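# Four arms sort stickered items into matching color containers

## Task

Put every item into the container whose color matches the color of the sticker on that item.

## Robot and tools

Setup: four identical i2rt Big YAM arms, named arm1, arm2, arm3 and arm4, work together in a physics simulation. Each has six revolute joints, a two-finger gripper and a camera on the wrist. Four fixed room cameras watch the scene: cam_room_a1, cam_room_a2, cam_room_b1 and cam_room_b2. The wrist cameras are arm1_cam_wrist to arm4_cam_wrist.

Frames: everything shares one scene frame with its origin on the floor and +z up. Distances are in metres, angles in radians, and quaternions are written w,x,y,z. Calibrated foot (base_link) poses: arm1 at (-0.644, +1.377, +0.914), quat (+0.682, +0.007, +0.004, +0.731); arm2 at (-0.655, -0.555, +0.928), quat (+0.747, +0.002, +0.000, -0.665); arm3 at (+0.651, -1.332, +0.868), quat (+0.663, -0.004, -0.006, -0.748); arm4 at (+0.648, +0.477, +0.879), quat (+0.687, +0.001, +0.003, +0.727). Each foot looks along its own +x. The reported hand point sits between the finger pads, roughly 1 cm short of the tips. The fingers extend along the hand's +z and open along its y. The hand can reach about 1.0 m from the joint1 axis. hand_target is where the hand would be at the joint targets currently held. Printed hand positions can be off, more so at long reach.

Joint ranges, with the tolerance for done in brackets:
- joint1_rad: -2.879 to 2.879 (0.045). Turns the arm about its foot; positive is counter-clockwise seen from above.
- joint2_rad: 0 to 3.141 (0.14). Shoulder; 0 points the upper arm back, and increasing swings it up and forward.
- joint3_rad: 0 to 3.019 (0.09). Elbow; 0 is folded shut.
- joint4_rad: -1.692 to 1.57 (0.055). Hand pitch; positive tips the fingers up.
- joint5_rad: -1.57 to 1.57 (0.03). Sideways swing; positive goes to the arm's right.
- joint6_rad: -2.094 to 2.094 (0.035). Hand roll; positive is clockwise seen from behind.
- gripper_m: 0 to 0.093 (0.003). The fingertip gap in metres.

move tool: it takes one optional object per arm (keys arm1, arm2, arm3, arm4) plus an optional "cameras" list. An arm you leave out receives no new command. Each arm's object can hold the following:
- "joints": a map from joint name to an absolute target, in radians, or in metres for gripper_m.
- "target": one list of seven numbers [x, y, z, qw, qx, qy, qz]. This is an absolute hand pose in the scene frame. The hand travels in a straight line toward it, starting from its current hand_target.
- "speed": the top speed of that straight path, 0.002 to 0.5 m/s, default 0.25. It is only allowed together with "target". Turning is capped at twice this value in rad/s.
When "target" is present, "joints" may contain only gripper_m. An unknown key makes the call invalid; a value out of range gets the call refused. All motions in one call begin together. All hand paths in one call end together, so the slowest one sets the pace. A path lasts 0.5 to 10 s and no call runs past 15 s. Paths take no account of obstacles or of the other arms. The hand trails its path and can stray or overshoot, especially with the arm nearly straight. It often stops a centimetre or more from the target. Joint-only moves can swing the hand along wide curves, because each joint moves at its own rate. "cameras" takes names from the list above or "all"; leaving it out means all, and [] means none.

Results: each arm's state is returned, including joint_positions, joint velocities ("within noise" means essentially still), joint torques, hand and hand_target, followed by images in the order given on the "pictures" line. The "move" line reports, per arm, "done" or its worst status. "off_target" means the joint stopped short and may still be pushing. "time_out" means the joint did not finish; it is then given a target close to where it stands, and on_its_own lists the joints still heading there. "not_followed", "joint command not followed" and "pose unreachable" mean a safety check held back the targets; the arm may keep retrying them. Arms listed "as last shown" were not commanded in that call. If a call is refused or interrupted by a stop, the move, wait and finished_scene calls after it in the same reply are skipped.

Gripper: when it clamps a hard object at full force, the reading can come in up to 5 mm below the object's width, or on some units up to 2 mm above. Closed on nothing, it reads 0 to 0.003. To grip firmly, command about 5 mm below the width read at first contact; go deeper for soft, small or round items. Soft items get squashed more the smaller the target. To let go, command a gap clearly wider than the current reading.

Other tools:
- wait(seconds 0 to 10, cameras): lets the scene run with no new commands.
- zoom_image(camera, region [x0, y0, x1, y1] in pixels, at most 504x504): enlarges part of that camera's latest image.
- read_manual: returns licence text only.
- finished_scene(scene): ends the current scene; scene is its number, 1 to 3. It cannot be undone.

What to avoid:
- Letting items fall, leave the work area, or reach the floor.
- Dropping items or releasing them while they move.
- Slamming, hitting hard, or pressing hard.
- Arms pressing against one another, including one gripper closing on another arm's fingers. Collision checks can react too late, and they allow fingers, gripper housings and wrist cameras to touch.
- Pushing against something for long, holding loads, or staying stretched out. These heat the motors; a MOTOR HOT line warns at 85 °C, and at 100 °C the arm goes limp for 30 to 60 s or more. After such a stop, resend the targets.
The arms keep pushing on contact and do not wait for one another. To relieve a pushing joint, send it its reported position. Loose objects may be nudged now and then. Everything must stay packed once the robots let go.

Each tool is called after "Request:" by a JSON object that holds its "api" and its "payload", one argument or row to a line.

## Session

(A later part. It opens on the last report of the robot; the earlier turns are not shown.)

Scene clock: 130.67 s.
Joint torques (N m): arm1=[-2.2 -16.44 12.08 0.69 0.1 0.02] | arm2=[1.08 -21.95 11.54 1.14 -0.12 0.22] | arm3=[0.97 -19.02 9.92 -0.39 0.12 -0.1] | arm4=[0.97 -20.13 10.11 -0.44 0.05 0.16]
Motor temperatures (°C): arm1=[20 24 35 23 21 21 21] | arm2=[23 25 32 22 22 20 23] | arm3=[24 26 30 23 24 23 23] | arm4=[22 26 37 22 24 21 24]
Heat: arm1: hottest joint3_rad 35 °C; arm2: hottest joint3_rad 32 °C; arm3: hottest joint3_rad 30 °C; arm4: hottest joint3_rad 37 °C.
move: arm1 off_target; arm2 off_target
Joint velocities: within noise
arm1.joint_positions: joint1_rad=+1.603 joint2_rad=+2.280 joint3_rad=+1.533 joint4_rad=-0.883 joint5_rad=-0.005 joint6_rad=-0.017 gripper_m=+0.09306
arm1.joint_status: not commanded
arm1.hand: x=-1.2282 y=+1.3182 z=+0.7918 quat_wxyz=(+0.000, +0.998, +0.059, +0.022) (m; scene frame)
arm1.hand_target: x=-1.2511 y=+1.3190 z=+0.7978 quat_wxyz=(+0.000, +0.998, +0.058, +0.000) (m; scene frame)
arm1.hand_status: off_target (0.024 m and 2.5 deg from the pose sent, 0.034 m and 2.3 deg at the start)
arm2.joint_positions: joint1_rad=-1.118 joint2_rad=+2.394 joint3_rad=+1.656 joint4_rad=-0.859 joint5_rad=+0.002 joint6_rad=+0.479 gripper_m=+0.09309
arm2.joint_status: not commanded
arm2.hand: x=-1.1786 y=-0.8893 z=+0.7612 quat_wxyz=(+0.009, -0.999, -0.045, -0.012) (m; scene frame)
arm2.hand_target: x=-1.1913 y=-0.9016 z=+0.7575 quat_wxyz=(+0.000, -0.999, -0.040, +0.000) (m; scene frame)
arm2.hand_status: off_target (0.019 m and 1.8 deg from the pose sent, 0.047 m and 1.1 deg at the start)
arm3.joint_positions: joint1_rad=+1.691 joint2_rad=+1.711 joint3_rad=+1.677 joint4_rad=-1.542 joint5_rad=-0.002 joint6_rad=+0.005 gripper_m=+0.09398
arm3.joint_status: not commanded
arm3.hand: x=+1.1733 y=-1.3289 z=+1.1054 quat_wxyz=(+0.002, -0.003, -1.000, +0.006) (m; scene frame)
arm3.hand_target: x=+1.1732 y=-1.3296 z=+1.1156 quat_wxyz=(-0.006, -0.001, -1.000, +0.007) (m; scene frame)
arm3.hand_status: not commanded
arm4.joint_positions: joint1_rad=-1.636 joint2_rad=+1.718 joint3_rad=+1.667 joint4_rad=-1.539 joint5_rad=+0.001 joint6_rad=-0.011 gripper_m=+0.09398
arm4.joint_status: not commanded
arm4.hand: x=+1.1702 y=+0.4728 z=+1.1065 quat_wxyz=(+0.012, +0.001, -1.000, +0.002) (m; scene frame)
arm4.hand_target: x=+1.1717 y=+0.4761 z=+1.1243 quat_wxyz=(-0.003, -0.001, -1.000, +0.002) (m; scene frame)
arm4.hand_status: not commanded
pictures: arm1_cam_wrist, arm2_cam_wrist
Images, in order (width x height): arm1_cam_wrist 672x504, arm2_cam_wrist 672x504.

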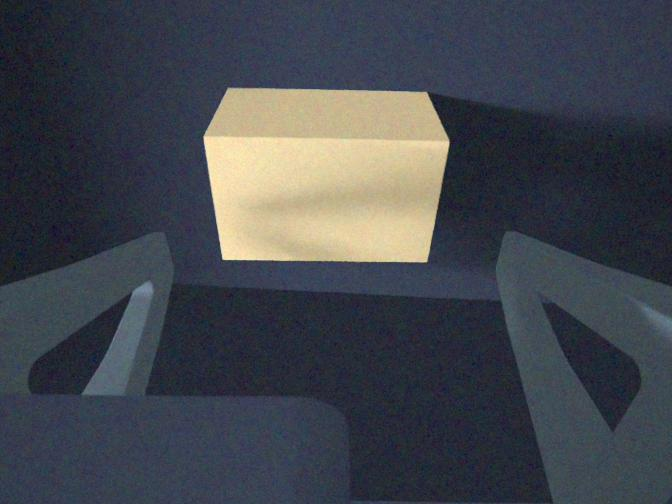

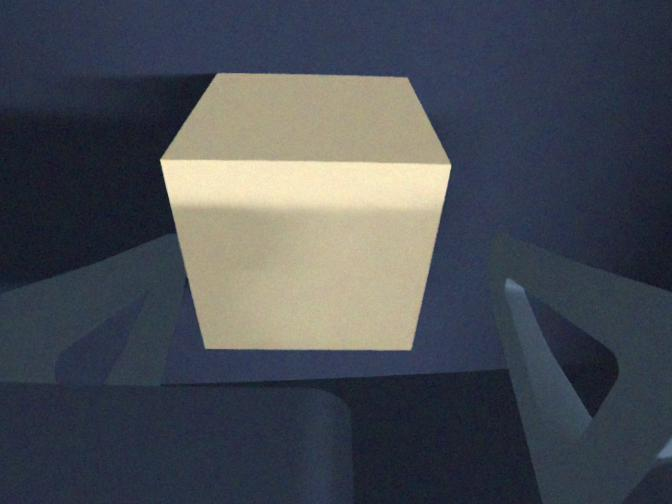

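Request:
{"api": "move", "payload": {
  "arm1": {"target":[-1.256,1.317,0.768,0,0.998,0.058,0],"speed":0.08},
  "arm2": {"target":[-1.203,-0.913,0.760,0,0.9992,0.040,0],"speed":0.1},
  "cameras": ["arm1_cam_wrist","arm2_cam_wrist"]
}}

Scene clock: 139.43 s.
Joint torques (N m): arm1=[-1.55 -17.73 11.52 0.75 0.11 0.05] | arm2=[1.44 -21.48 11.9 0.17 -0.11 0.21] | arm3=[0.91 -19.02 9.91 -0.38 0.11 -0.11] | arm4=[1.14 -19.96 10.02 -0.38 0.04 0.16]
Motor temperatures (°C): arm1=[20 25 34 23 21 21 21] | arm2=[23 25 33 22 22 20 23] | arm3=[24 26 31 23 24 23 23] | arm4=[22 26 37 22 24 21 24]
Heat: arm1: hottest joint3_rad 34 °C; arm2: hottest joint3_rad 33 °C; arm3: hottest joint3_rad 31 °C; arm4: hottest joint3_rad 37 °C.
move: arm1 off_target; arm2 off_target
Joint velocities: within noise
arm1.joint_positions: joint1_rad=+1.603 joint2_rad=+2.342 joint3_rad=+1.555 joint4_rad=-0.847 joint5_rad=-0.005 joint6_rad=-0.017 gripper_m=+0.09306
arm1.joint_status: not commanded
arm1.hand: x=-1.2320 y=+1.3180 z=+0.7620 quat_wxyz=(+0.000, +0.998, +0.059, +0.024) (m; scene frame)
arm1.hand_target: x=-1.2551 y=+1.3170 z=+0.7688 quat_wxyz=(+0.000, +0.998, +0.058, +0.000) (m; scene frame)
arm1.hand_status: off_target (0.025 m and 2.7 deg from the pose sent, 0.037 m and 2.5 deg at the start)
arm2.joint_positions: joint1_rad=-1.118 joint2_rad=+2.408 joint3_rad=+1.723 joint4_rad=-0.873 joint5_rad=+0.002 joint6_rad=+0.484 gripper_m=+0.09309
arm2.joint_status: not commanded
arm2.hand: x=-1.2004 y=-0.9034 z=+0.7720 quat_wxyz=(-0.001, -0.999, -0.043, +0.005) (m; scene frame)
arm2.hand_target: x=-1.2025 y=-0.9127 z=+0.7604 quat_wxyz=(+0.000, -0.999, -0.040, +0.001) (m; scene frame)
arm2.hand_status: off_target (0.016 m and 0.6 deg from the pose sent, 0.034 m and 1.8 deg at the start)
arm3, arm4: as last shown
pictures: arm1_cam_wrist, arm2_cam_wrist
Images, in order (width x height): arm1_cam_wrist 672x504, arm2_cam_wrist 672x504.

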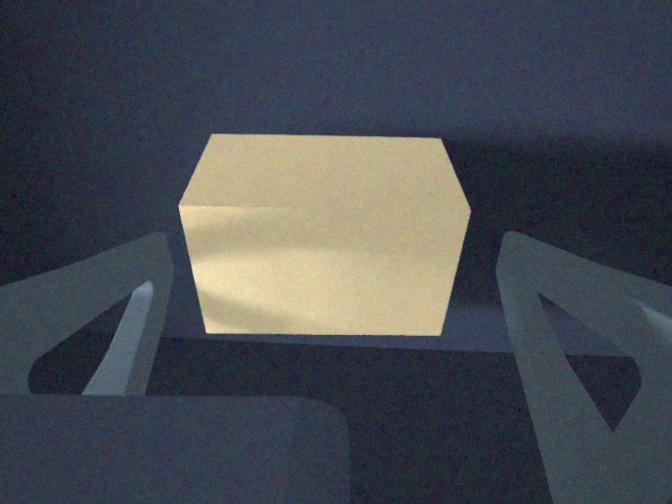

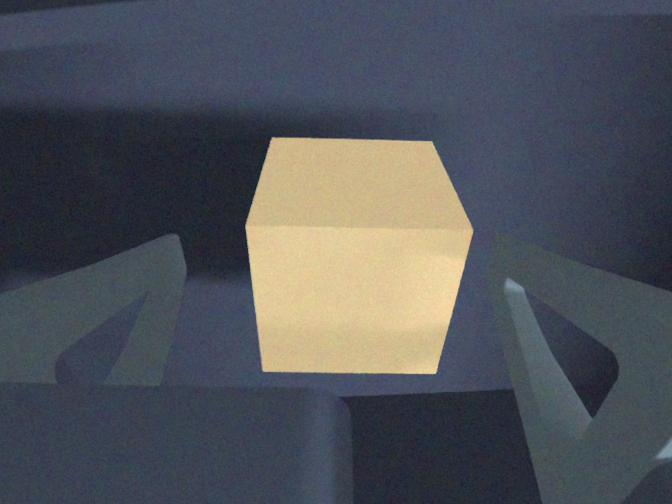

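Request:
{"api": "move", "payload": {
  "arm1": {"joints":{"gripper_m":0.058}},
  "arm2": {"joints":{"gripper_m":0.038}},
  "cameras": ["arm1_cam_wrist","arm2_cam_wrist"]
}}

Request:
{"api": "move", "payload": {
  "arm1": {"target":[-1.22,1.317,0.88,0,0.998,0.058,0],"speed":0.12},
  "arm2": {"target":[-1.18,-0.90,0.88,0,0.9992,0.040,0],"speed":0.12},
  "cameras": ["arm1_cam_wrist","arm2_cam_wrist"]
}}

Scene clock: 144.63 s.
Joint torques (N m): arm1=[-2.32 -17.67 11.59 0.8 0.07 0.05] | arm2=[1.38 -21.54 11.9 0.23 -0.08 0.21] | arm3=[1.03 -19.08 9.91 -0.39 0.11 -0.1] | arm4=[1.44 -19.72 9.83 -0.44 0.04 0.11]
Motor temperatures (°C): arm1=[20 25 33 23 21 21 21] | arm2=[23 25 33 22 22 20 23] | arm3=[24 26 31 23 24 23 23] | arm4=[22 26 38 22 24 21 24]
Heat: arm1: hottest joint3_rad 33 °C; arm2: hottest joint3_rad 33 °C; arm3: hottest joint3_rad 31 °C; arm4: hottest joint3_rad 38 °C.
move: arm1 off_target; arm2 off_target
Joint velocities: within noise
arm1.joint_positions: joint1_rad=+1.603 joint2_rad=+2.342 joint3_rad=+1.556 joint4_rad=-0.846 joint5_rad=-0.006 joint6_rad=-0.017 gripper_m=+0.06756
arm1.joint_status: gripper_m off_target (ended at +0.06759, target +0.05800)
arm1.hand: x=-1.2322 y=+1.3179 z=+0.7621 quat_wxyz=(+0.000, +0.998, +0.059, +0.023) (m; scene frame)
arm1.hand_target: x=-1.2552 y=+1.3170 z=+0.7689 quat_wxyz=(+0.000, +0.998, +0.058, +0.000) (m; scene frame)
arm1.hand_status: not commanded
arm2.joint_positions: joint1_rad=-1.118 joint2_rad=+2.408 joint3_rad=+1.723 joint4_rad=-0.874 joint5_rad=+0.001 joint6_rad=+0.485 gripper_m=+0.05298
arm2.joint_status: gripper_m off_target (ended at +0.05300, target +0.03800)
arm2.hand: x=-1.2001 y=-0.9037 z=+0.7720 quat_wxyz=(-0.001, -0.999, -0.042, +0.004) (m; scene frame)
arm2.hand_target: x=-1.2024 y=-0.9127 z=+0.7604 quat_wxyz=(+0.000, -0.999, -0.040, +0.001) (m; scene frame)
arm2.hand_status: not commanded
arm3, arm4: as last shown
pictures: arm1_cam_wrist, arm2_cam_wrist
Images, in order (width x height): arm1_cam_wrist 672x504, arm2_cam_wrist 672x504.

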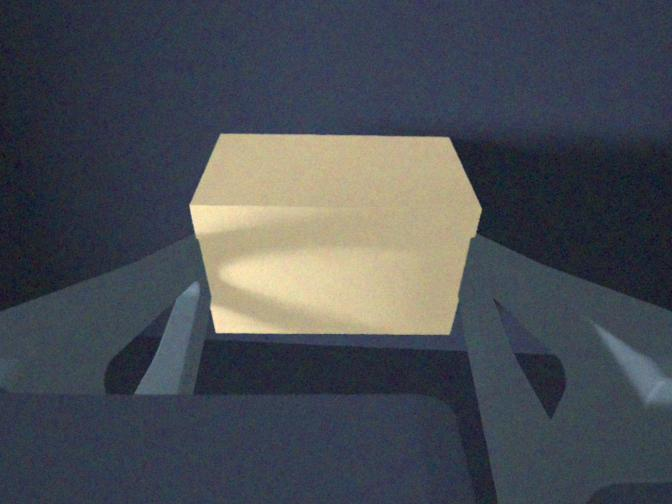

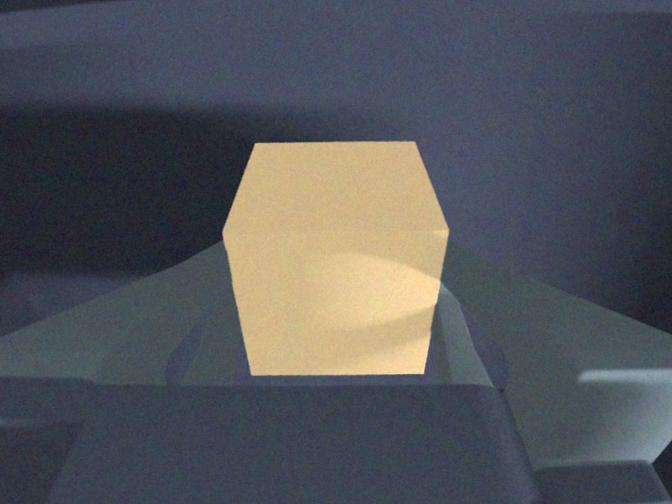

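Scene clock: 146.33 s.
Joint torques (N m): arm1=[-1.32 -19.66 8.46 -0.1 0.05 0.07] | arm2=[1.49 -24.88 8.18 0.14 -0.07 0.21] | arm3=[0.85 -19.02 9.91 -0.42 0.12 -0.09] | arm4=[1.32 -20.07 9.91 -0.43 0.08 0.14]
Motor temperatures (°C): arm1=[20 25 33 23 21 21 21] | arm2=[23 25 33 22 22 20 23] | arm3=[24 26 31 23 24 23 23] | arm4=[22 26 38 22 24 21 24]
Heat: arm1: hottest joint3_rad 33 °C; arm2: hottest joint3_rad 33 °C; arm3: hottest joint3_rad 31 °C; arm4: hottest joint3_rad 38 °C.
move: arm1 off_target; arm2 done
Joint velocities: within noise
arm1.joint_positions: joint1_rad=+1.603 joint2_rad=+2.120 joint3_rad=+1.481 joint4_rad=-0.960 joint5_rad=-0.006 joint6_rad=-0.017 gripper_m=+0.06758
arm1.joint_status: not commanded
arm1.hand: x=-1.2184 y=+1.3188 z=+0.8672 quat_wxyz=(+0.000, +0.998, +0.059, +0.007) (m; scene frame)
arm1.hand_target: x=-1.2199 y=+1.3169 z=+0.8799 quat_wxyz=(+0.000, +0.998, +0.058, +0.000) (m; scene frame)
arm1.hand_status: off_target (0.013 m and 0.8 deg from the pose sent, 0.119 m and 2.7 deg at the start)
arm2.joint_positions: joint1_rad=-1.116 joint2_rad=+2.214 joint3_rad=+1.672 joint4_rad=-1.014 joint5_rad=+0.001 joint6_rad=+0.487 gripper_m=+0.05298
arm2.joint_status: not commanded
arm2.hand: x=-1.1886 y=-0.8977 z=+0.8758 quat_wxyz=(-0.002, -0.999, -0.042, +0.006) (m; scene frame)
arm2.hand_target: x=-1.1801 y=-0.9001 z=+0.8800 quat_wxyz=(+0.000, -0.999, -0.040, +0.000) (m; scene frame)
arm2.hand_status: done (0.010 m and 0.7 deg from the pose sent, 0.110 m and 0.6 deg at the start)
arm3, arm4: as last shown
pictures: arm1_cam_wrist, arm2_cam_wrist
Images, in order (width x height): arm1_cam_wrist 672x504, arm2_cam_wrist 672x504.

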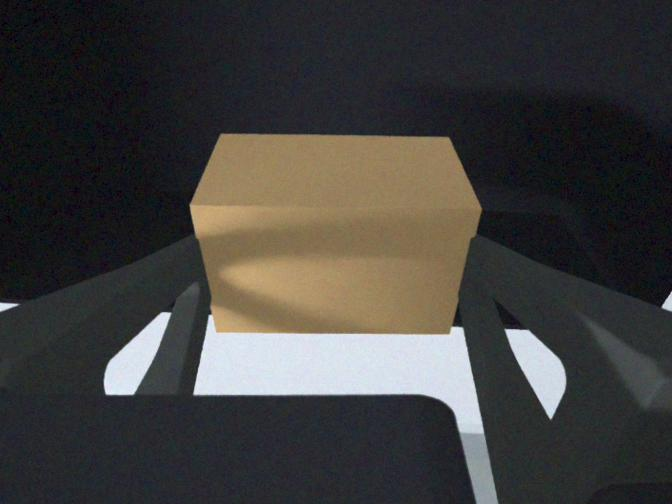

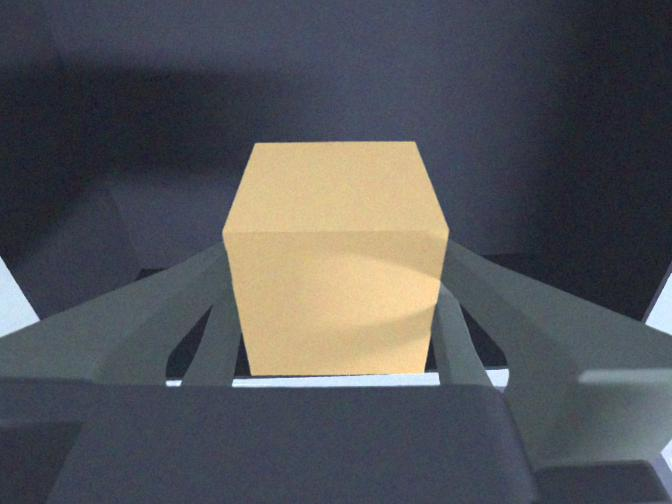

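Request:
{"api": "move", "payload": {
  "arm1": {"target":[-1.05,1.335,1.13,0,0.998,0.058,0],"speed":0.25},
  "arm2": {"target":[-1.03,-0.80,1.13,0,0.9992,0.040,0],"speed":0.25},
  "cameras": []
}}

Request:
{"api": "move", "payload": {
  "arm1": {"joints":{"joint2_rad":0.7,"joint3_rad":0.8,"joint4_rad":0.0}},
  "arm2": {"joints":{"joint2_rad":0.7,"joint3_rad":0.8,"joint4_rad":0.0}},
  "cameras": ["cam_room_b1","cam_room_b2"]
}}

Scene clock: 153.73 s.
Joint torques (N m): arm1=[-1.49 -8.18 11.52 0.1 0.05 0.05] | arm2=[1.32 -13.98 9.8 0.25 -0.07 0.17] | arm3=[0.91 -18.96 9.92 -0.4 0.13 -0.1] | arm4=[0.85 -20.6 9.94 -0.32 0.06 0.13]
Motor temperatures (°C): arm1=[20 26 33 23 21 21 21] | arm2=[23 26 32 22 22 20 23] | arm3=[24 27 31 23 24 23 23] | arm4=[22 26 38 22 24 21 24]
Heat: arm1: hottest joint3_rad 33 °C; arm2: hottest joint3_rad 32 °C; arm3: hottest joint3_rad 31 °C; arm4: hottest joint3_rad 38 °C.
move: arm1 done; arm2 done
Joint velocities: within noise
arm1.joint_positions: joint1_rad=+1.603 joint2_rad=+1.434 joint3_rad=+1.265 joint4_rad=-1.420 joint5_rad=-0.006 joint6_rad=-0.017 gripper_m=+0.06758
arm1.joint_status: not commanded
arm1.hand: x=-1.0478 y=+1.3350 z=+1.1255 quat_wxyz=(+0.001, +0.998, +0.059, +0.001) (m; scene frame)
arm1.hand_target: x=-1.0500 y=+1.3349 z=+1.1299 quat_wxyz=(+0.000, +0.998, +0.058, +0.000) (m; scene frame)
arm1.hand_status: done (0.005 m and 0.2 deg from the pose sent, 0.313 m and 0.8 deg at the start)
arm2.joint_positions: joint1_rad=-1.116 joint2_rad=+1.508 joint3_rad=+1.361 joint4_rad=-1.390 joint5_rad=+0.001 joint6_rad=+0.487 gripper_m=+0.05298
arm2.joint_status: not commanded
arm2.hand: x=-1.0360 y=-0.8000 z=+1.1377 quat_wxyz=(-0.007, -0.999, -0.042, +0.014) (m; scene frame)
arm2.hand_target: x=-1.0299 y=-0.8000 z=+1.1302 quat_wxyz=(+0.000, -0.999, -0.040, +0.000) (m; scene frame)
arm2.hand_status: done (0.010 m and 1.8 deg from the pose sent, 0.315 m and 0.7 deg at the start)
arm3, arm4: as last shown
pictures: none
No camera images: "cameras" was empty.

Scene clock: 155.43 s.
Joint torques (N m): arm1=[-1.67 1.26 12.18 2.5 0.05 0.05] | arm2=[1.26 -3.02 11.28 3.64 -0.11 0.13] | arm3=[0.85 -19.08 9.89 -0.4 0.12 -0.1] | arm4=[1.14 -19.9 10.03 -0.55 0.05 0.16]
Motor temperatures (°C): arm1=[20 26 33 23 21 21 22] | arm2=[23 26 32 22 22 20 23] | arm3=[24 27 31 23 24 23 23] | arm4=[22 26 38 22 24 21 24]
Heat: arm1: hottest joint3_rad 33 °C; arm2: hottest joint3_rad 32 °C; arm3: hottest joint3_rad 31 °C; arm4: hottest joint3_rad 38 °C.
move: arm1 done; arm2 done
Joint velocities: within noise
arm1.joint_positions: joint1_rad=+1.603 joint2_rad=+0.693 joint3_rad=+0.798 joint4_rad=-0.023 joint5_rad=-0.006 joint6_rad=-0.017 gripper_m=+0.06758
arm1.joint_status: all done
arm1.hand: x=-1.0330 y=+1.3353 z=+1.4049 quat_wxyz=(+0.031, +0.671, +0.043, -0.740) (m; scene frame)
arm1.hand_target: x=-1.0348 y=+1.3353 z=+1.4090 quat_wxyz=(+0.032, +0.664, +0.042, -0.746) (m; scene frame)
arm1.hand_status: not commanded
arm2.joint_positions: joint1_rad=-1.116 joint2_rad=+0.695 joint3_rad=+0.811 joint4_rad=-0.027 joint5_rad=+0.001 joint6_rad=+0.487 gripper_m=+0.05298
arm2.joint_status: all done
arm2.hand: x=-0.9918 y=-0.7722 z=+1.4183 quat_wxyz=(-0.371, -0.675, -0.029, +0.637) (m; scene frame)
arm2.hand_target: x=-0.9919 y=-0.7757 z=+1.4158 quat_wxyz=(-0.379, -0.672, -0.028, +0.636) (m; scene frame)
arm2.hand_status: not commanded
arm3, arm4: as last shown
pictures: cam_room_b1, cam_room_b2
Images, in order (width x height): cam_room_b1 672x504, cam_room_b2 672x504.

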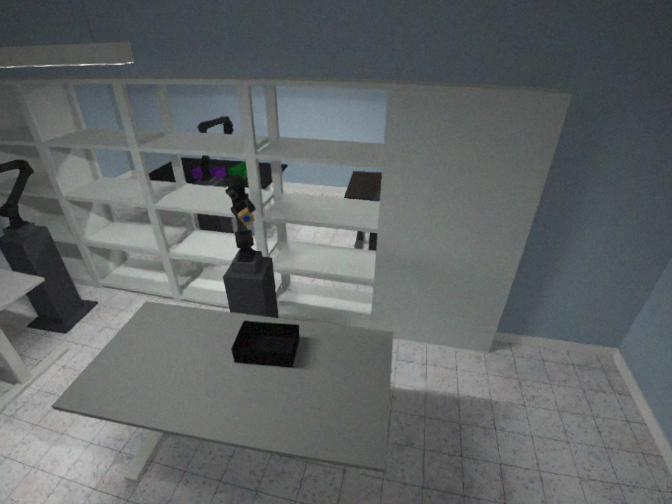

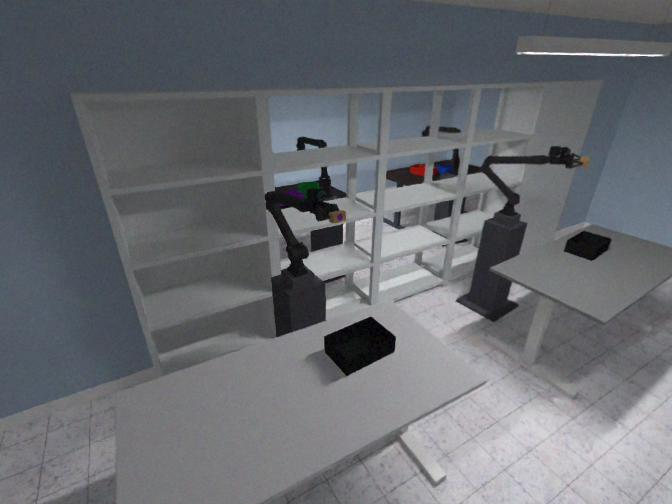

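Request:
{"api": "zoom_image", "payload": {
  "camera": "cam_room_b1",
  "region": [215, 180, 285, 240]
}}

Request:
{"api": "zoom_image", "payload": {
  "camera": "cam_room_b2",
  "region": [305, 190, 375, 240]
}}

Scaled by 7.200.

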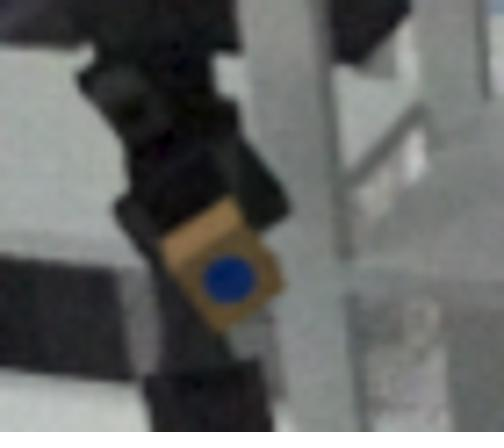

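Scaled by 7.200.

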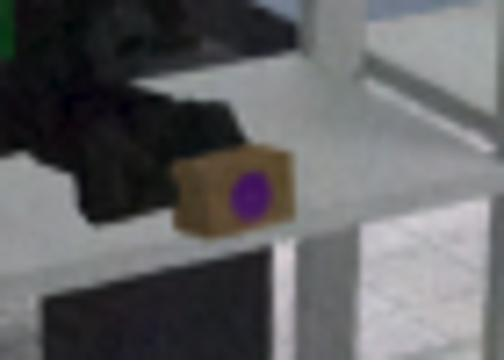

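Request:
{"api": "move", "payload": {
  "arm1": {"joints":{"joint2_rad":0.75,"joint3_rad":0.9,"joint4_rad":-1.6,"joint5_rad":0,"joint6_rad":0}},
  "arm2": {"joints":{"joint2_rad":0.75,"joint3_rad":0.9,"joint4_rad":-1.6,"joint5_rad":0,"joint6_rad":0}},
  "arm3": {"joints":{"joint2_rad":0.35,"joint3_rad":0.45,"joint4_rad":-0.75}},
  "arm4": {"joints":{"joint2_rad":0.35,"joint3_rad":0.45,"joint4_rad":-0.75}},
  "cameras": ["arm3_cam_wrist","arm4_cam_wrist"]
}}

Request:
{"api": "move", "payload": {
  "arm1": {"joints":{"joint1_rad":-2.25}},
  "arm2": {"joints":{"joint1_rad":0.92}},
  "cameras": ["arm1_cam_wrist","arm2_cam_wrist"]
}}

Scene clock: 171.93 s.
Joint torques (N m): arm1=[-2.14 0.15 16.53 0.16 0.08 0.12] | arm2=[1.32 -2.43 16.17 0.35 -0.05 -0.08] | arm3=[1.2 1.08 10.11 2.28 0.11 -0.1] | arm4=[0.97 0.62 10.18 1.8 0.08 0.14]
Motor temperatures (°C): arm1=[20 25 33 23 21 21 22] | arm2=[23 26 32 22 22 20 24] | arm3=[24 27 31 23 24 23 23] | arm4=[22 26 38 22 24 21 24]
Heat: arm1: hottest joint3_rad 33 °C; arm2: hottest joint3_rad 32 °C; arm3: hottest joint3_rad 31 °C; arm4: hottest joint3_rad 38 °C.
move: arm1 done; arm2 done; arm3 done; arm4 done
Joint velocities: within noise
arm1.joint_positions: joint1_rad=+1.603 joint2_rad=+0.752 joint3_rad=+0.836 joint4_rad=-1.591 joint5_rad=-0.002 joint6_rad=-0.008 gripper_m=+0.06759
arm1.joint_status: all done
arm1.hand: x=-0.8272 y=+1.3580 z=+1.1423 quat_wxyz=(+0.001, +0.998, +0.054, -0.039) (m; scene frame)
arm1.hand_target: x=-0.8372 y=+1.3571 z=+1.1686 quat_wxyz=(+0.001, +0.996, +0.050, -0.068) (m; scene frame)
arm1.hand_status: not commanded
arm2.joint_positions: joint1_rad=-1.116 joint2_rad=+0.747 joint3_rad=+0.835 joint4_rad=-1.588 joint5_rad=+0.001 joint6_rad=+0.015 gripper_m=+0.05298
arm2.joint_status: all done
arm2.hand: x=-0.8140 y=-0.6572 z=+1.1537 quat_wxyz=(-0.009, -0.961, -0.275, +0.033) (m; scene frame)
arm2.hand_target: x=-0.8219 y=-0.6640 z=+1.1789 quat_wxyz=(-0.016, -0.957, -0.284, +0.057) (m; scene frame)
arm2.hand_status: not commanded
arm3.joint_positions: joint1_rad=+1.691 joint2_rad=+0.352 joint3_rad=+0.450 joint4_rad=-0.767 joint5_rad=-0.002 joint6_rad=+0.005 gripper_m=+0.09398
arm3.joint_status: all done
arm3.hand: x=+0.9135 y=-1.3291 z=+1.0775 quat_wxyz=(-0.436, +0.001, -0.900, +0.004) (m; scene frame)
arm3.hand_target: x=+0.9158 y=-1.3296 z=+1.0812 quat_wxyz=(-0.445, +0.002, -0.896, +0.007) (m; scene frame)
arm3.hand_status: not commanded
arm4.joint_positions: joint1_rad=-1.636 joint2_rad=+0.356 joint3_rad=+0.441 joint4_rad=-0.770 joint5_rad=+0.001 joint6_rad=-0.011 gripper_m=+0.09398
arm4.joint_status: all done
arm4.hand: x=+0.9105 y=+0.4751 z=+1.0811 quat_wxyz=(-0.427, +0.001, -0.904, +0.006) (m; scene frame)
arm4.hand_target: x=+0.9141 y=+0.4768 z=+1.0913 quat_wxyz=(-0.442, -0.001, -0.897, +0.002) (m; scene frame)
arm4.hand_status: not commanded
pictures: arm3_cam_wrist, arm4_cam_wrist
Images, in order (width x height): arm3_cam_wrist 672x504, arm4_cam_wrist 672x504.

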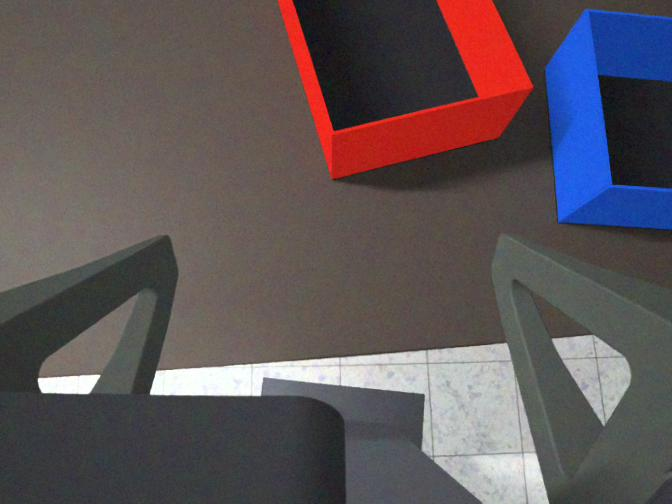

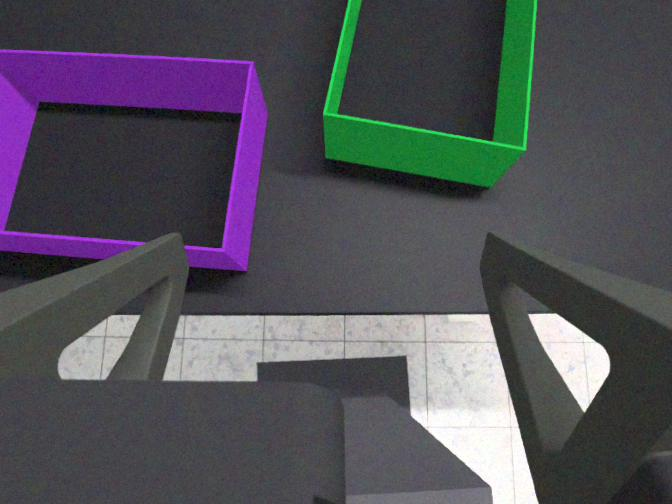

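Scene clock: 174.53 s.
Joint torques (N m): arm1=[-2.02 0.62 16.21 0.2 -0.05 0.11] | arm2=[1.14 -2.49 16.18 0.42 0.02 -0.06] | arm3=[1.2 1.14 10.06 2.28 0.12 -0.11] | arm4=[1.73 0.56 10.11 1.84 0.06 0.15]
Motor temperatures (°C): arm1=[20 25 34 23 21 21 22] | arm2=[23 26 32 22 22 20 24] | arm3=[24 26 31 23 24 23 23] | arm4=[22 26 37 22 24 21 24]
Heat: arm1: hottest joint3_rad 34 °C; arm2: hottest joint3_rad 32 °C; arm3: hottest joint3_rad 31 °C; arm4: hottest joint3_rad 37 °C.
move: arm1 done; arm2 done
Joint velocities: within noise
arm1.joint_positions: joint1_rad=-2.244 joint2_rad=+0.752 joint3_rad=+0.838 joint4_rad=-1.591 joint5_rad=+0.002 joint6_rad=-0.006 gripper_m=+0.06762
arm1.joint_status: all done
arm1.hand: x=-0.4856 y=+1.2690 z=+1.1378 quat_wxyz=(-0.023, -0.295, -0.955, +0.012) (m; scene frame)
arm1.hand_target: x=-0.4776 y=+1.2625 z=+1.1627 quat_wxyz=(-0.050, -0.300, -0.952, +0.019) (m; scene frame)
arm1.hand_status: not commanded
arm2.joint_positions: joint1_rad=+0.915 joint2_rad=+0.747 joint3_rad=+0.835 joint4_rad=-1.588 joint5_rad=-0.001 joint6_rad=+0.014 gripper_m=+0.05295
arm2.joint_status: all done
arm2.hand: x=-0.4943 y=-0.6527 z=+1.1543 quat_wxyz=(-0.035, -0.273, -0.961, +0.007) (m; scene frame)
arm2.hand_target: x=-0.4852 y=-0.6574 z=+1.1796 quat_wxyz=(-0.059, -0.264, -0.963, +0.014) (m; scene frame)
arm2.hand_status: not commanded
arm3, arm4: as last shown
pictures: arm1_cam_wrist, arm2_cam_wrist
Images, in order (width x height): arm1_cam_wrist 672x504, arm2_cam_wrist 672x504.

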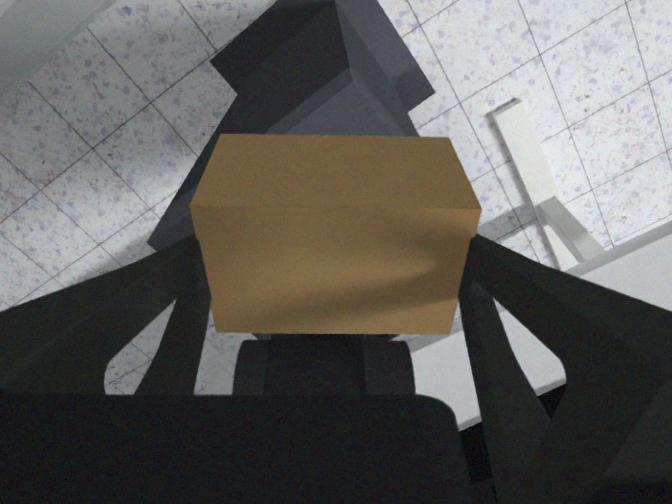

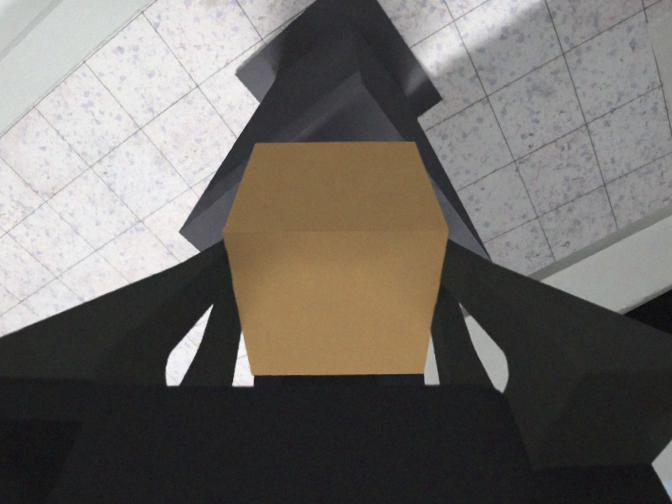

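Request:
{"api": "move", "payload": {
  "arm1": {"target":[-0.33,1.16,1.12,0,0.299,0.954,0],"speed":0.2},
  "arm2": {"target":[-0.329,-0.749,1.12,0,0.265,0.964,0],"speed":0.2},
  "cameras": []
}}

Request:
{"api": "move", "payload": {
  "arm1": {"joints":{"joint6_rad":1.57}},
  "arm2": {"target":[-0.045,-0.918,1.09,0,0.265,0.964,0],"speed":0.2},
  "cameras": ["arm1_cam_wrist","arm2_cam_wrist"]
}}

Scene clock: 179.57 s.
Joint torques (N m): arm1=[-2.26 -8.23 15.54 0.59 -0.06 0.06] | arm2=[1.38 -10.81 15.01 0.79 0.15 0] | arm3=[1.2 1.26 10.07 2.28 0.11 -0.1] | arm4=[1.26 0.73 10.21 1.95 0.05 0.14]
Motor temperatures (°C): arm1=[20 25 34 23 21 21 22] | arm2=[23 26 33 22 22 20 24] | arm3=[24 26 31 23 24 23 23] | arm4=[22 26 36 22 24 21 24]
Heat: arm1: hottest joint3_rad 34 °C; arm2: hottest joint3_rad 33 °C; arm3: hottest joint3_rad 31 °C; arm4: hottest joint3_rad 36 °C.
move: arm1 off_target; arm2 off_target
Joint velocities: within noise
arm1.joint_positions: joint1_rad=-2.244 joint2_rad=+1.330 joint3_rad=+1.118 joint4_rad=-1.412 joint5_rad=-0.005 joint6_rad=-0.006 gripper_m=+0.06762
arm1.joint_status: not commanded
arm1.hand: x=-0.3463 y=+1.1739 z=+1.0975 quat_wxyz=(+0.032, -0.295, -0.955, -0.009) (m; scene frame)
arm1.hand_target: x=-0.3312 y=+1.1608 z=+1.1203 quat_wxyz=(+0.000, -0.299, -0.954, +0.000) (m; scene frame)
arm1.hand_status: off_target (0.031 m and 3.9 deg from the pose sent, 0.191 m and 3.1 deg at the start)
arm2.joint_positions: joint1_rad=+0.915 joint2_rad=+1.341 joint3_rad=+1.086 joint4_rad=-1.374 joint5_rad=+0.000 joint6_rad=+0.014 gripper_m=+0.05295
arm2.joint_status: not commanded
arm2.hand: x=-0.3491 y=-0.7394 z=+1.1010 quat_wxyz=(+0.028, -0.273, -0.962, -0.009) (m; scene frame)
arm2.hand_target: x=-0.3301 y=-0.7484 z=+1.1203 quat_wxyz=(+0.000, -0.265, -0.964, +0.000) (m; scene frame)
arm2.hand_status: off_target (0.029 m and 3.5 deg from the pose sent, 0.194 m and 4.2 deg at the start)
arm3, arm4: as last shown
pictures: none
No camera images: "cameras" was empty.

Scene clock: 182.17 s.
Joint torques (N m): arm1=[-3.02 -7.59 15.49 0.54 0.08 0.11] | arm2=[1.26 -23.77 15.75 0.14 0.15 -0.05] | arm3=[1.2 1.14 10.07 2.32 0.11 -0.11] | arm4=[1.55 0.91 10.11 1.88 0.05 0.16]
Motor temperatures (°C): arm1=[20 25 34 23 21 21 22] | arm2=[23 26 33 22 22 20 24] | arm3=[24 26 31 23 24 23 23] | arm4=[22 25 36 22 24 21 24]
Heat: arm1: hottest joint3_rad 34 °C; arm2: hottest joint3_rad 33 °C; arm3: hottest joint3_rad 31 °C; arm4: hottest joint3_rad 36 °C.
move: arm1 done; arm2 off_target
Joint velocities: within noise
arm1.joint_positions: joint1_rad=-2.244 joint2_rad=+1.330 joint3_rad=+1.118 joint4_rad=-1.412 joint5_rad=-0.005 joint6_rad=+1.562 gripper_m=+0.06763
arm1.joint_status: all done
arm1.hand: x=-0.3462 y=+1.1739 z=+1.0975 quat_wxyz=(+0.030, -0.883, -0.468, +0.016) (m; scene frame)
arm1.hand_target: x=-0.3312 y=+1.1608 z=+1.1203 quat_wxyz=(+0.000, -0.887, -0.462, +0.000) (m; scene frame)
arm1.hand_status: not commanded
arm2.joint_positions: joint1_rad=+0.915 joint2_rad=+2.287 joint3_rad=+2.371 joint4_rad=-1.670 joint5_rad=+0.000 joint6_rad=+0.014 gripper_m=+0.05295
arm2.joint_status: not commanded
arm2.hand: x=-0.0561 y=-0.9145 z=+1.0855 quat_wxyz=(+0.007, -0.273, -0.962, -0.004) (m; scene frame)
arm2.hand_target: x=-0.0458 y=-0.9177 z=+1.0900 quat_wxyz=(-0.003, -0.265, -0.964, +0.001) (m; scene frame)
arm2.hand_status: off_target (0.012 m and 1.3 deg from the pose sent, 0.353 m and 3.5 deg at the start; a joint's target at an end of its range on 20 of 78 steps)
arm3, arm4: as last shown
pictures: arm1_cam_wrist, arm2_cam_wrist
Images, in order (width x height): arm1_cam_wrist 672x504, arm2_cam_wrist 672x504.

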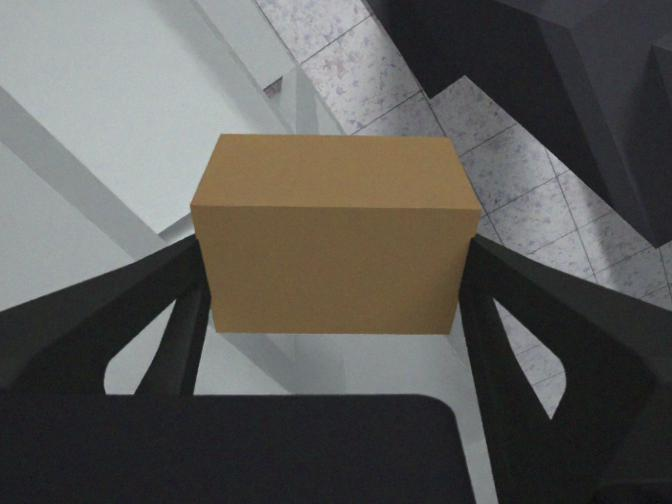

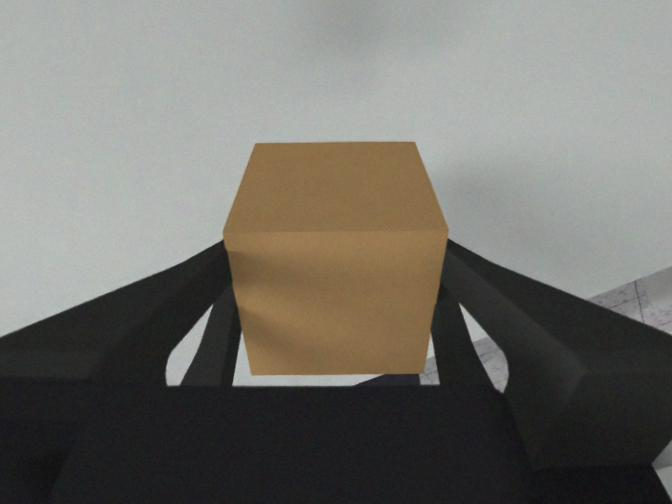

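Request:
{"api": "move", "payload": {
  "arm1": {"target":[-0.054,0.966,1.085,0,0.887,0.462,0],"speed":0.2},
  "arm2": {"target":[-0.043,-0.919,1.045,0,0.265,0.964,0],"speed":0.08},
  "cameras": ["arm1_cam_wrist","arm2_cam_wrist"]
}}

Request:
{"api": "move", "payload": {
  "arm1": {"target":[-0.05,0.963,1.045,0,0.887,0.462,0],"speed":0.08},
  "arm2": {"target":[-0.043,-0.919,1.02,0,0.265,0.964,0],"speed":0.06},
  "cameras": ["arm1_cam_wrist","arm2_cam_wrist"]
}}

Scene clock: 190.90 s.
Joint torques (N m): arm1=[-2.43 -20.95 15.94 -0.12 0.08 0.11] | arm2=[1.08 -23.47 9.78 1.29 0.15 -0.04] | arm3=[1.14 1.26 10.03 2.32 0.12 -0.11] | arm4=[1.2 0.79 10.06 1.91 0.08 0.13]
Motor temperatures (°C): arm1=[20 25 35 23 21 21 22] | arm2=[23 26 34 22 22 20 24] | arm3=[24 26 31 23 24 23 23] | arm4=[22 25 35 22 24 21 24]
Heat: arm1: hottest joint3_rad 35 °C; arm2: hottest joint3_rad 34 °C; arm3: hottest joint3_rad 31 °C; arm4: hottest joint3_rad 35 °C.
move: arm1 off_target; arm2 off_target
Joint velocities: within noise
arm1.joint_positions: joint1_rad=-2.244 joint2_rad=+2.311 joint3_rad=+2.417 joint4_rad=-1.686 joint5_rad=-0.005 joint6_rad=+1.562 gripper_m=+0.06763
arm1.joint_status: not commanded
arm1.hand: x=-0.0611 y=+0.9767 z=+1.0624 quat_wxyz=(+0.010, -0.883, -0.468, +0.006) (m; scene frame)
arm1.hand_target: x=-0.0555 y=+0.9669 z=+1.0848 quat_wxyz=(-0.012, -0.887, -0.462, -0.006) (m; scene frame)
arm1.hand_status: off_target (0.026 m and 1.6 deg from the pose sent, 0.359 m and 4.0 deg at the start; a joint's target at an end of its range on 21 of 74 steps)
arm2.joint_positions: joint1_rad=+0.915 joint2_rad=+2.287 joint3_rad=+2.333 joint4_rad=-1.588 joint5_rad=+0.000 joint6_rad=+0.014 gripper_m=+0.05295
arm2.joint_status: not commanded
arm2.hand: x=-0.0458 y=-0.9206 z=+1.0714 quat_wxyz=(-0.014, -0.273, -0.962, +0.002) (m; scene frame)
arm2.hand_target: x=-0.0438 y=-0.9187 z=+1.0455 quat_wxyz=(+0.000, -0.265, -0.964, +0.000) (m; scene frame)
arm2.hand_status: off_target (0.027 m and 1.9 deg from the pose sent, 0.043 m and 1.3 deg at the start)
arm3, arm4: as last shown
pictures: arm1_cam_wrist, arm2_cam_wrist
Images, in order (width x height): arm1_cam_wrist 672x504, arm2_cam_wrist 672x504.

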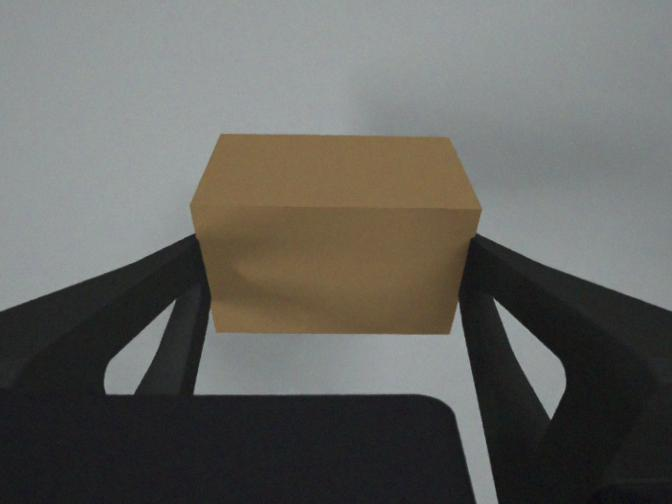

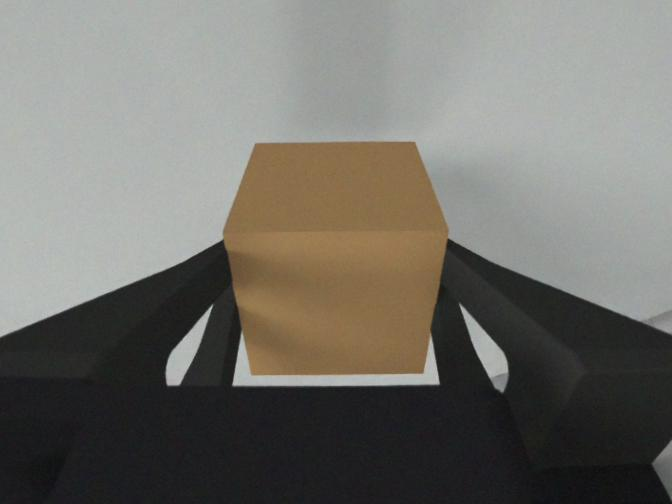

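Scene clock: 192.03 s.
Joint torques (N m): arm1=[-2.26 -20.89 13.64 0.66 0.04 0.14] | arm2=[1.2 -23.41 9.88 1.31 0.15 -0.04] | arm3=[1.2 1.32 10.09 2.28 0.11 -0.11] | arm4=[1.03 0.44 10.14 1.88 0.06 0.15]
Motor temperatures (°C): arm1=[20 25 35 23 21 21 22] | arm2=[23 26 34 22 22 20 24] | arm3=[24 26 31 23 24 23 23] | arm4=[22 25 35 22 24 21 24]
Heat: arm1: hottest joint3_rad 35 °C; arm2: hottest joint3_rad 34 °C; arm3: hottest joint3_rad 31 °C; arm4: hottest joint3_rad 35 °C.
move: arm1 off_target; arm2 off_target
Joint velocities: within noise
arm1.joint_positions: joint1_rad=-2.244 joint2_rad=+2.349 joint3_rad=+2.417 joint4_rad=-1.664 joint5_rad=-0.005 joint6_rad=+1.562 gripper_m=+0.06763
arm1.joint_status: not commanded
arm1.hand: x=-0.0565 y=+0.9734 z=+1.0363 quat_wxyz=(+0.017, -0.883, -0.468, +0.010) (m; scene frame)
arm1.hand_target: x=-0.0506 y=+0.9633 z=+1.0452 quat_wxyz=(+0.000, -0.887, -0.462, +0.000) (m; scene frame)
arm1.hand_status: off_target (0.015 m and 2.4 deg from the pose sent, 0.025 m and 1.6 deg at the start)
arm2.joint_positions: joint1_rad=+0.915 joint2_rad=+2.288 joint3_rad=+2.272 joint4_rad=-1.525 joint5_rad=+0.000 joint6_rad=+0.014 gripper_m=+0.05295
arm2.joint_status: not commanded
arm2.hand: x=-0.0451 y=-0.9208 z=+1.0472 quat_wxyz=(-0.015, -0.273, -0.962, +0.002) (m; scene frame)
arm2.hand_target: x=-0.0439 y=-0.9187 z=+1.0202 quat_wxyz=(+0.000, -0.265, -0.964, +0.000) (m; scene frame)
arm2.hand_status: off_target (0.027 m and 1.9 deg from the pose sent, 0.051 m and 1.9 deg at the start)
arm3, arm4: as last shown
pictures: arm1_cam_wrist, arm2_cam_wrist
Images, in order (width x height): arm1_cam_wrist 672x504, arm2_cam_wrist 672x504.

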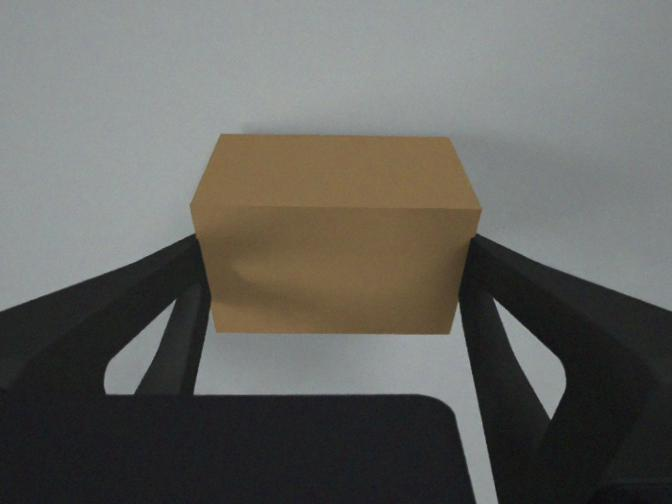

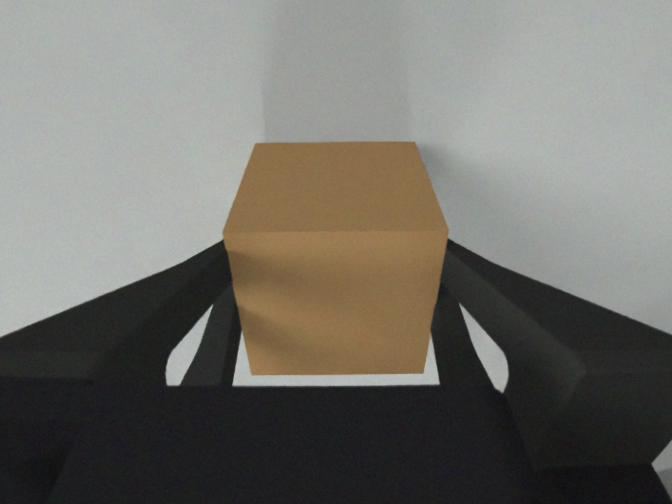

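Request:
{"api": "move", "payload": {
  "arm1": {"target":[-0.05,0.963,1.03,0,0.887,0.462,0],"speed":0.06},
  "arm2": {"target":[-0.043,-0.919,1.003,0,0.265,0.964,0],"speed":0.06},
  "cameras": []
}}

Request:
{"api": "move", "payload": {
  "arm1": {"target":[-0.05,0.963,1.018,0,0.887,0.462,0],"speed":0.06},
  "cameras": ["arm1_cam_wrist","arm2_cam_wrist"]
}}

Scene clock: 196.43 s.
Joint torques (N m): arm1=[-2.55 -20.48 10.56 0.88 0.01 0.14] | arm2=[1.2 -23.06 8.18 2.1 0.03 -0.04] | arm3=[1.32 1.26 10.04 2.3 0.11 -0.11] | arm4=[1.38 0.62 9.99 2.02 0.06 0.17]
Motor temperatures (°C): arm1=[20 25 36 23 21 21 22] | arm2=[23 26 33 22 22 20 24] | arm3=[24 25 31 23 24 23 23] | arm4=[22 25 35 22 24 21 24]
Heat: arm1: hottest joint3_rad 36 °C; arm2: hottest joint3_rad 33 °C; arm3: hottest joint3_rad 31 °C; arm4: hottest joint3_rad 35 °C.
move: arm1 done; arm2 off_target
Joint velocities: within noise
arm1.joint_positions: joint1_rad=-2.244 joint2_rad=+2.349 joint3_rad=+2.410 joint4_rad=-1.624 joint5_rad=-0.005 joint6_rad=+1.562 gripper_m=+0.06763
arm1.joint_status: not commanded
arm1.hand: x=-0.0499 y=+0.9688 z=+1.0335 quat_wxyz=(+0.003, -0.884, -0.468, +0.002) (m; scene frame)
arm1.hand_target: x=-0.0501 y=+0.9630 z=+1.0300 quat_wxyz=(+0.000, -0.887, -0.462, +0.000) (m; scene frame)
arm1.hand_status: done (0.007 m and 0.9 deg from the pose sent, 0.014 m and 2.4 deg at the start)
arm2.joint_positions: joint1_rad=+0.915 joint2_rad=+2.288 joint3_rad=+2.254 joint4_rad=-1.502 joint5_rad=+0.003 joint6_rad=+0.014 gripper_m=+0.05295
arm2.joint_status: not commanded
arm2.hand: x=-0.0446 y=-0.9217 z=+1.0404 quat_wxyz=(-0.016, -0.273, -0.962, +0.004) (m; scene frame)
arm2.hand_target: x=-0.0445 y=-0.9183 z=+1.0036 quat_wxyz=(+0.000, -0.265, -0.964, +0.000) (m; scene frame)
arm2.hand_status: off_target (0.038 m and 2.1 deg from the pose sent, 0.044 m and 1.9 deg at the start)
arm3, arm4: as last shown
pictures: none
No camera images: "cameras" was empty.

Scene clock: 197.40 s.
Joint torques (N m): arm1=[-2.2 -21.01 8.95 1.26 0.12 0.08] | arm2=[1.14 -23.12 8.18 2.06 0.02 -0.05] | arm3=[1.08 1.2 10.04 2.29 0.11 -0.1] | arm4=[1.55 0.56 10.07 1.96 0.09 0.15]
Motor temperatures (°C): arm1=[20 26 36 23 21 21 22] | arm2=[23 26 33 22 22 20 24] | arm3=[24 25 31 23 24 23 23] | arm4=[22 25 35 22 24 21 24]
Heat: arm1: hottest joint3_rad 36 °C; arm2: hottest joint3_rad 33 °C; arm3: hottest joint3_rad 31 °C; arm4: hottest joint3_rad 35 °C.
move: arm1 off_target
Joint velocities: within noise
arm1.joint_positions: joint1_rad=-2.244 joint2_rad=+2.344 joint3_rad=+2.393 joint4_rad=-1.606 joint5_rad=-0.006 joint6_rad=+1.562 gripper_m=+0.06763
arm1.joint_status: not commanded
arm1.hand: x=-0.0491 y=+0.9685 z=+1.0307 quat_wxyz=(+0.000, -0.884, -0.468, +0.000) (m; scene frame)
arm1.hand_target: x=-0.0503 y=+0.9631 z=+1.0180 quat_wxyz=(+0.000, -0.887, -0.462, +0.000) (m; scene frame)
arm1.hand_status: off_target (0.014 m and 0.8 deg from the pose sent, 0.017 m and 0.9 deg at the start)
arm2, arm3, arm4: as last shown
pictures: arm1_cam_wrist, arm2_cam_wrist
Images, in order (width x height): arm1_cam_wrist 672x504, arm2_cam_wrist 672x504.

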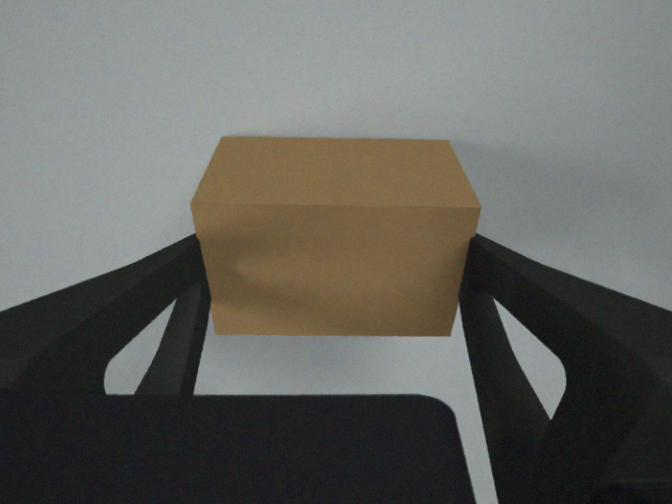

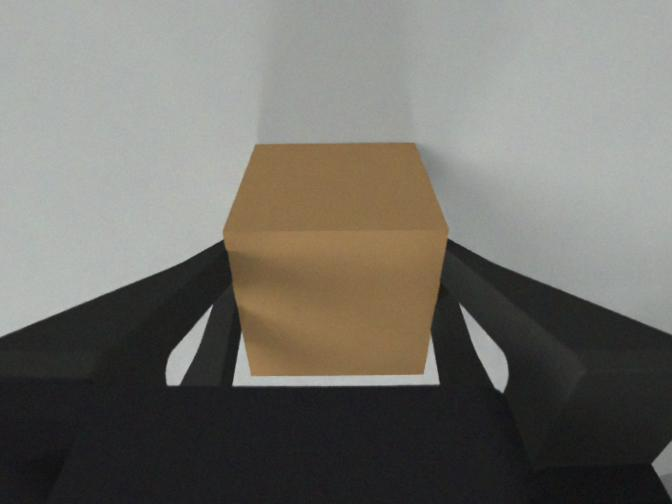

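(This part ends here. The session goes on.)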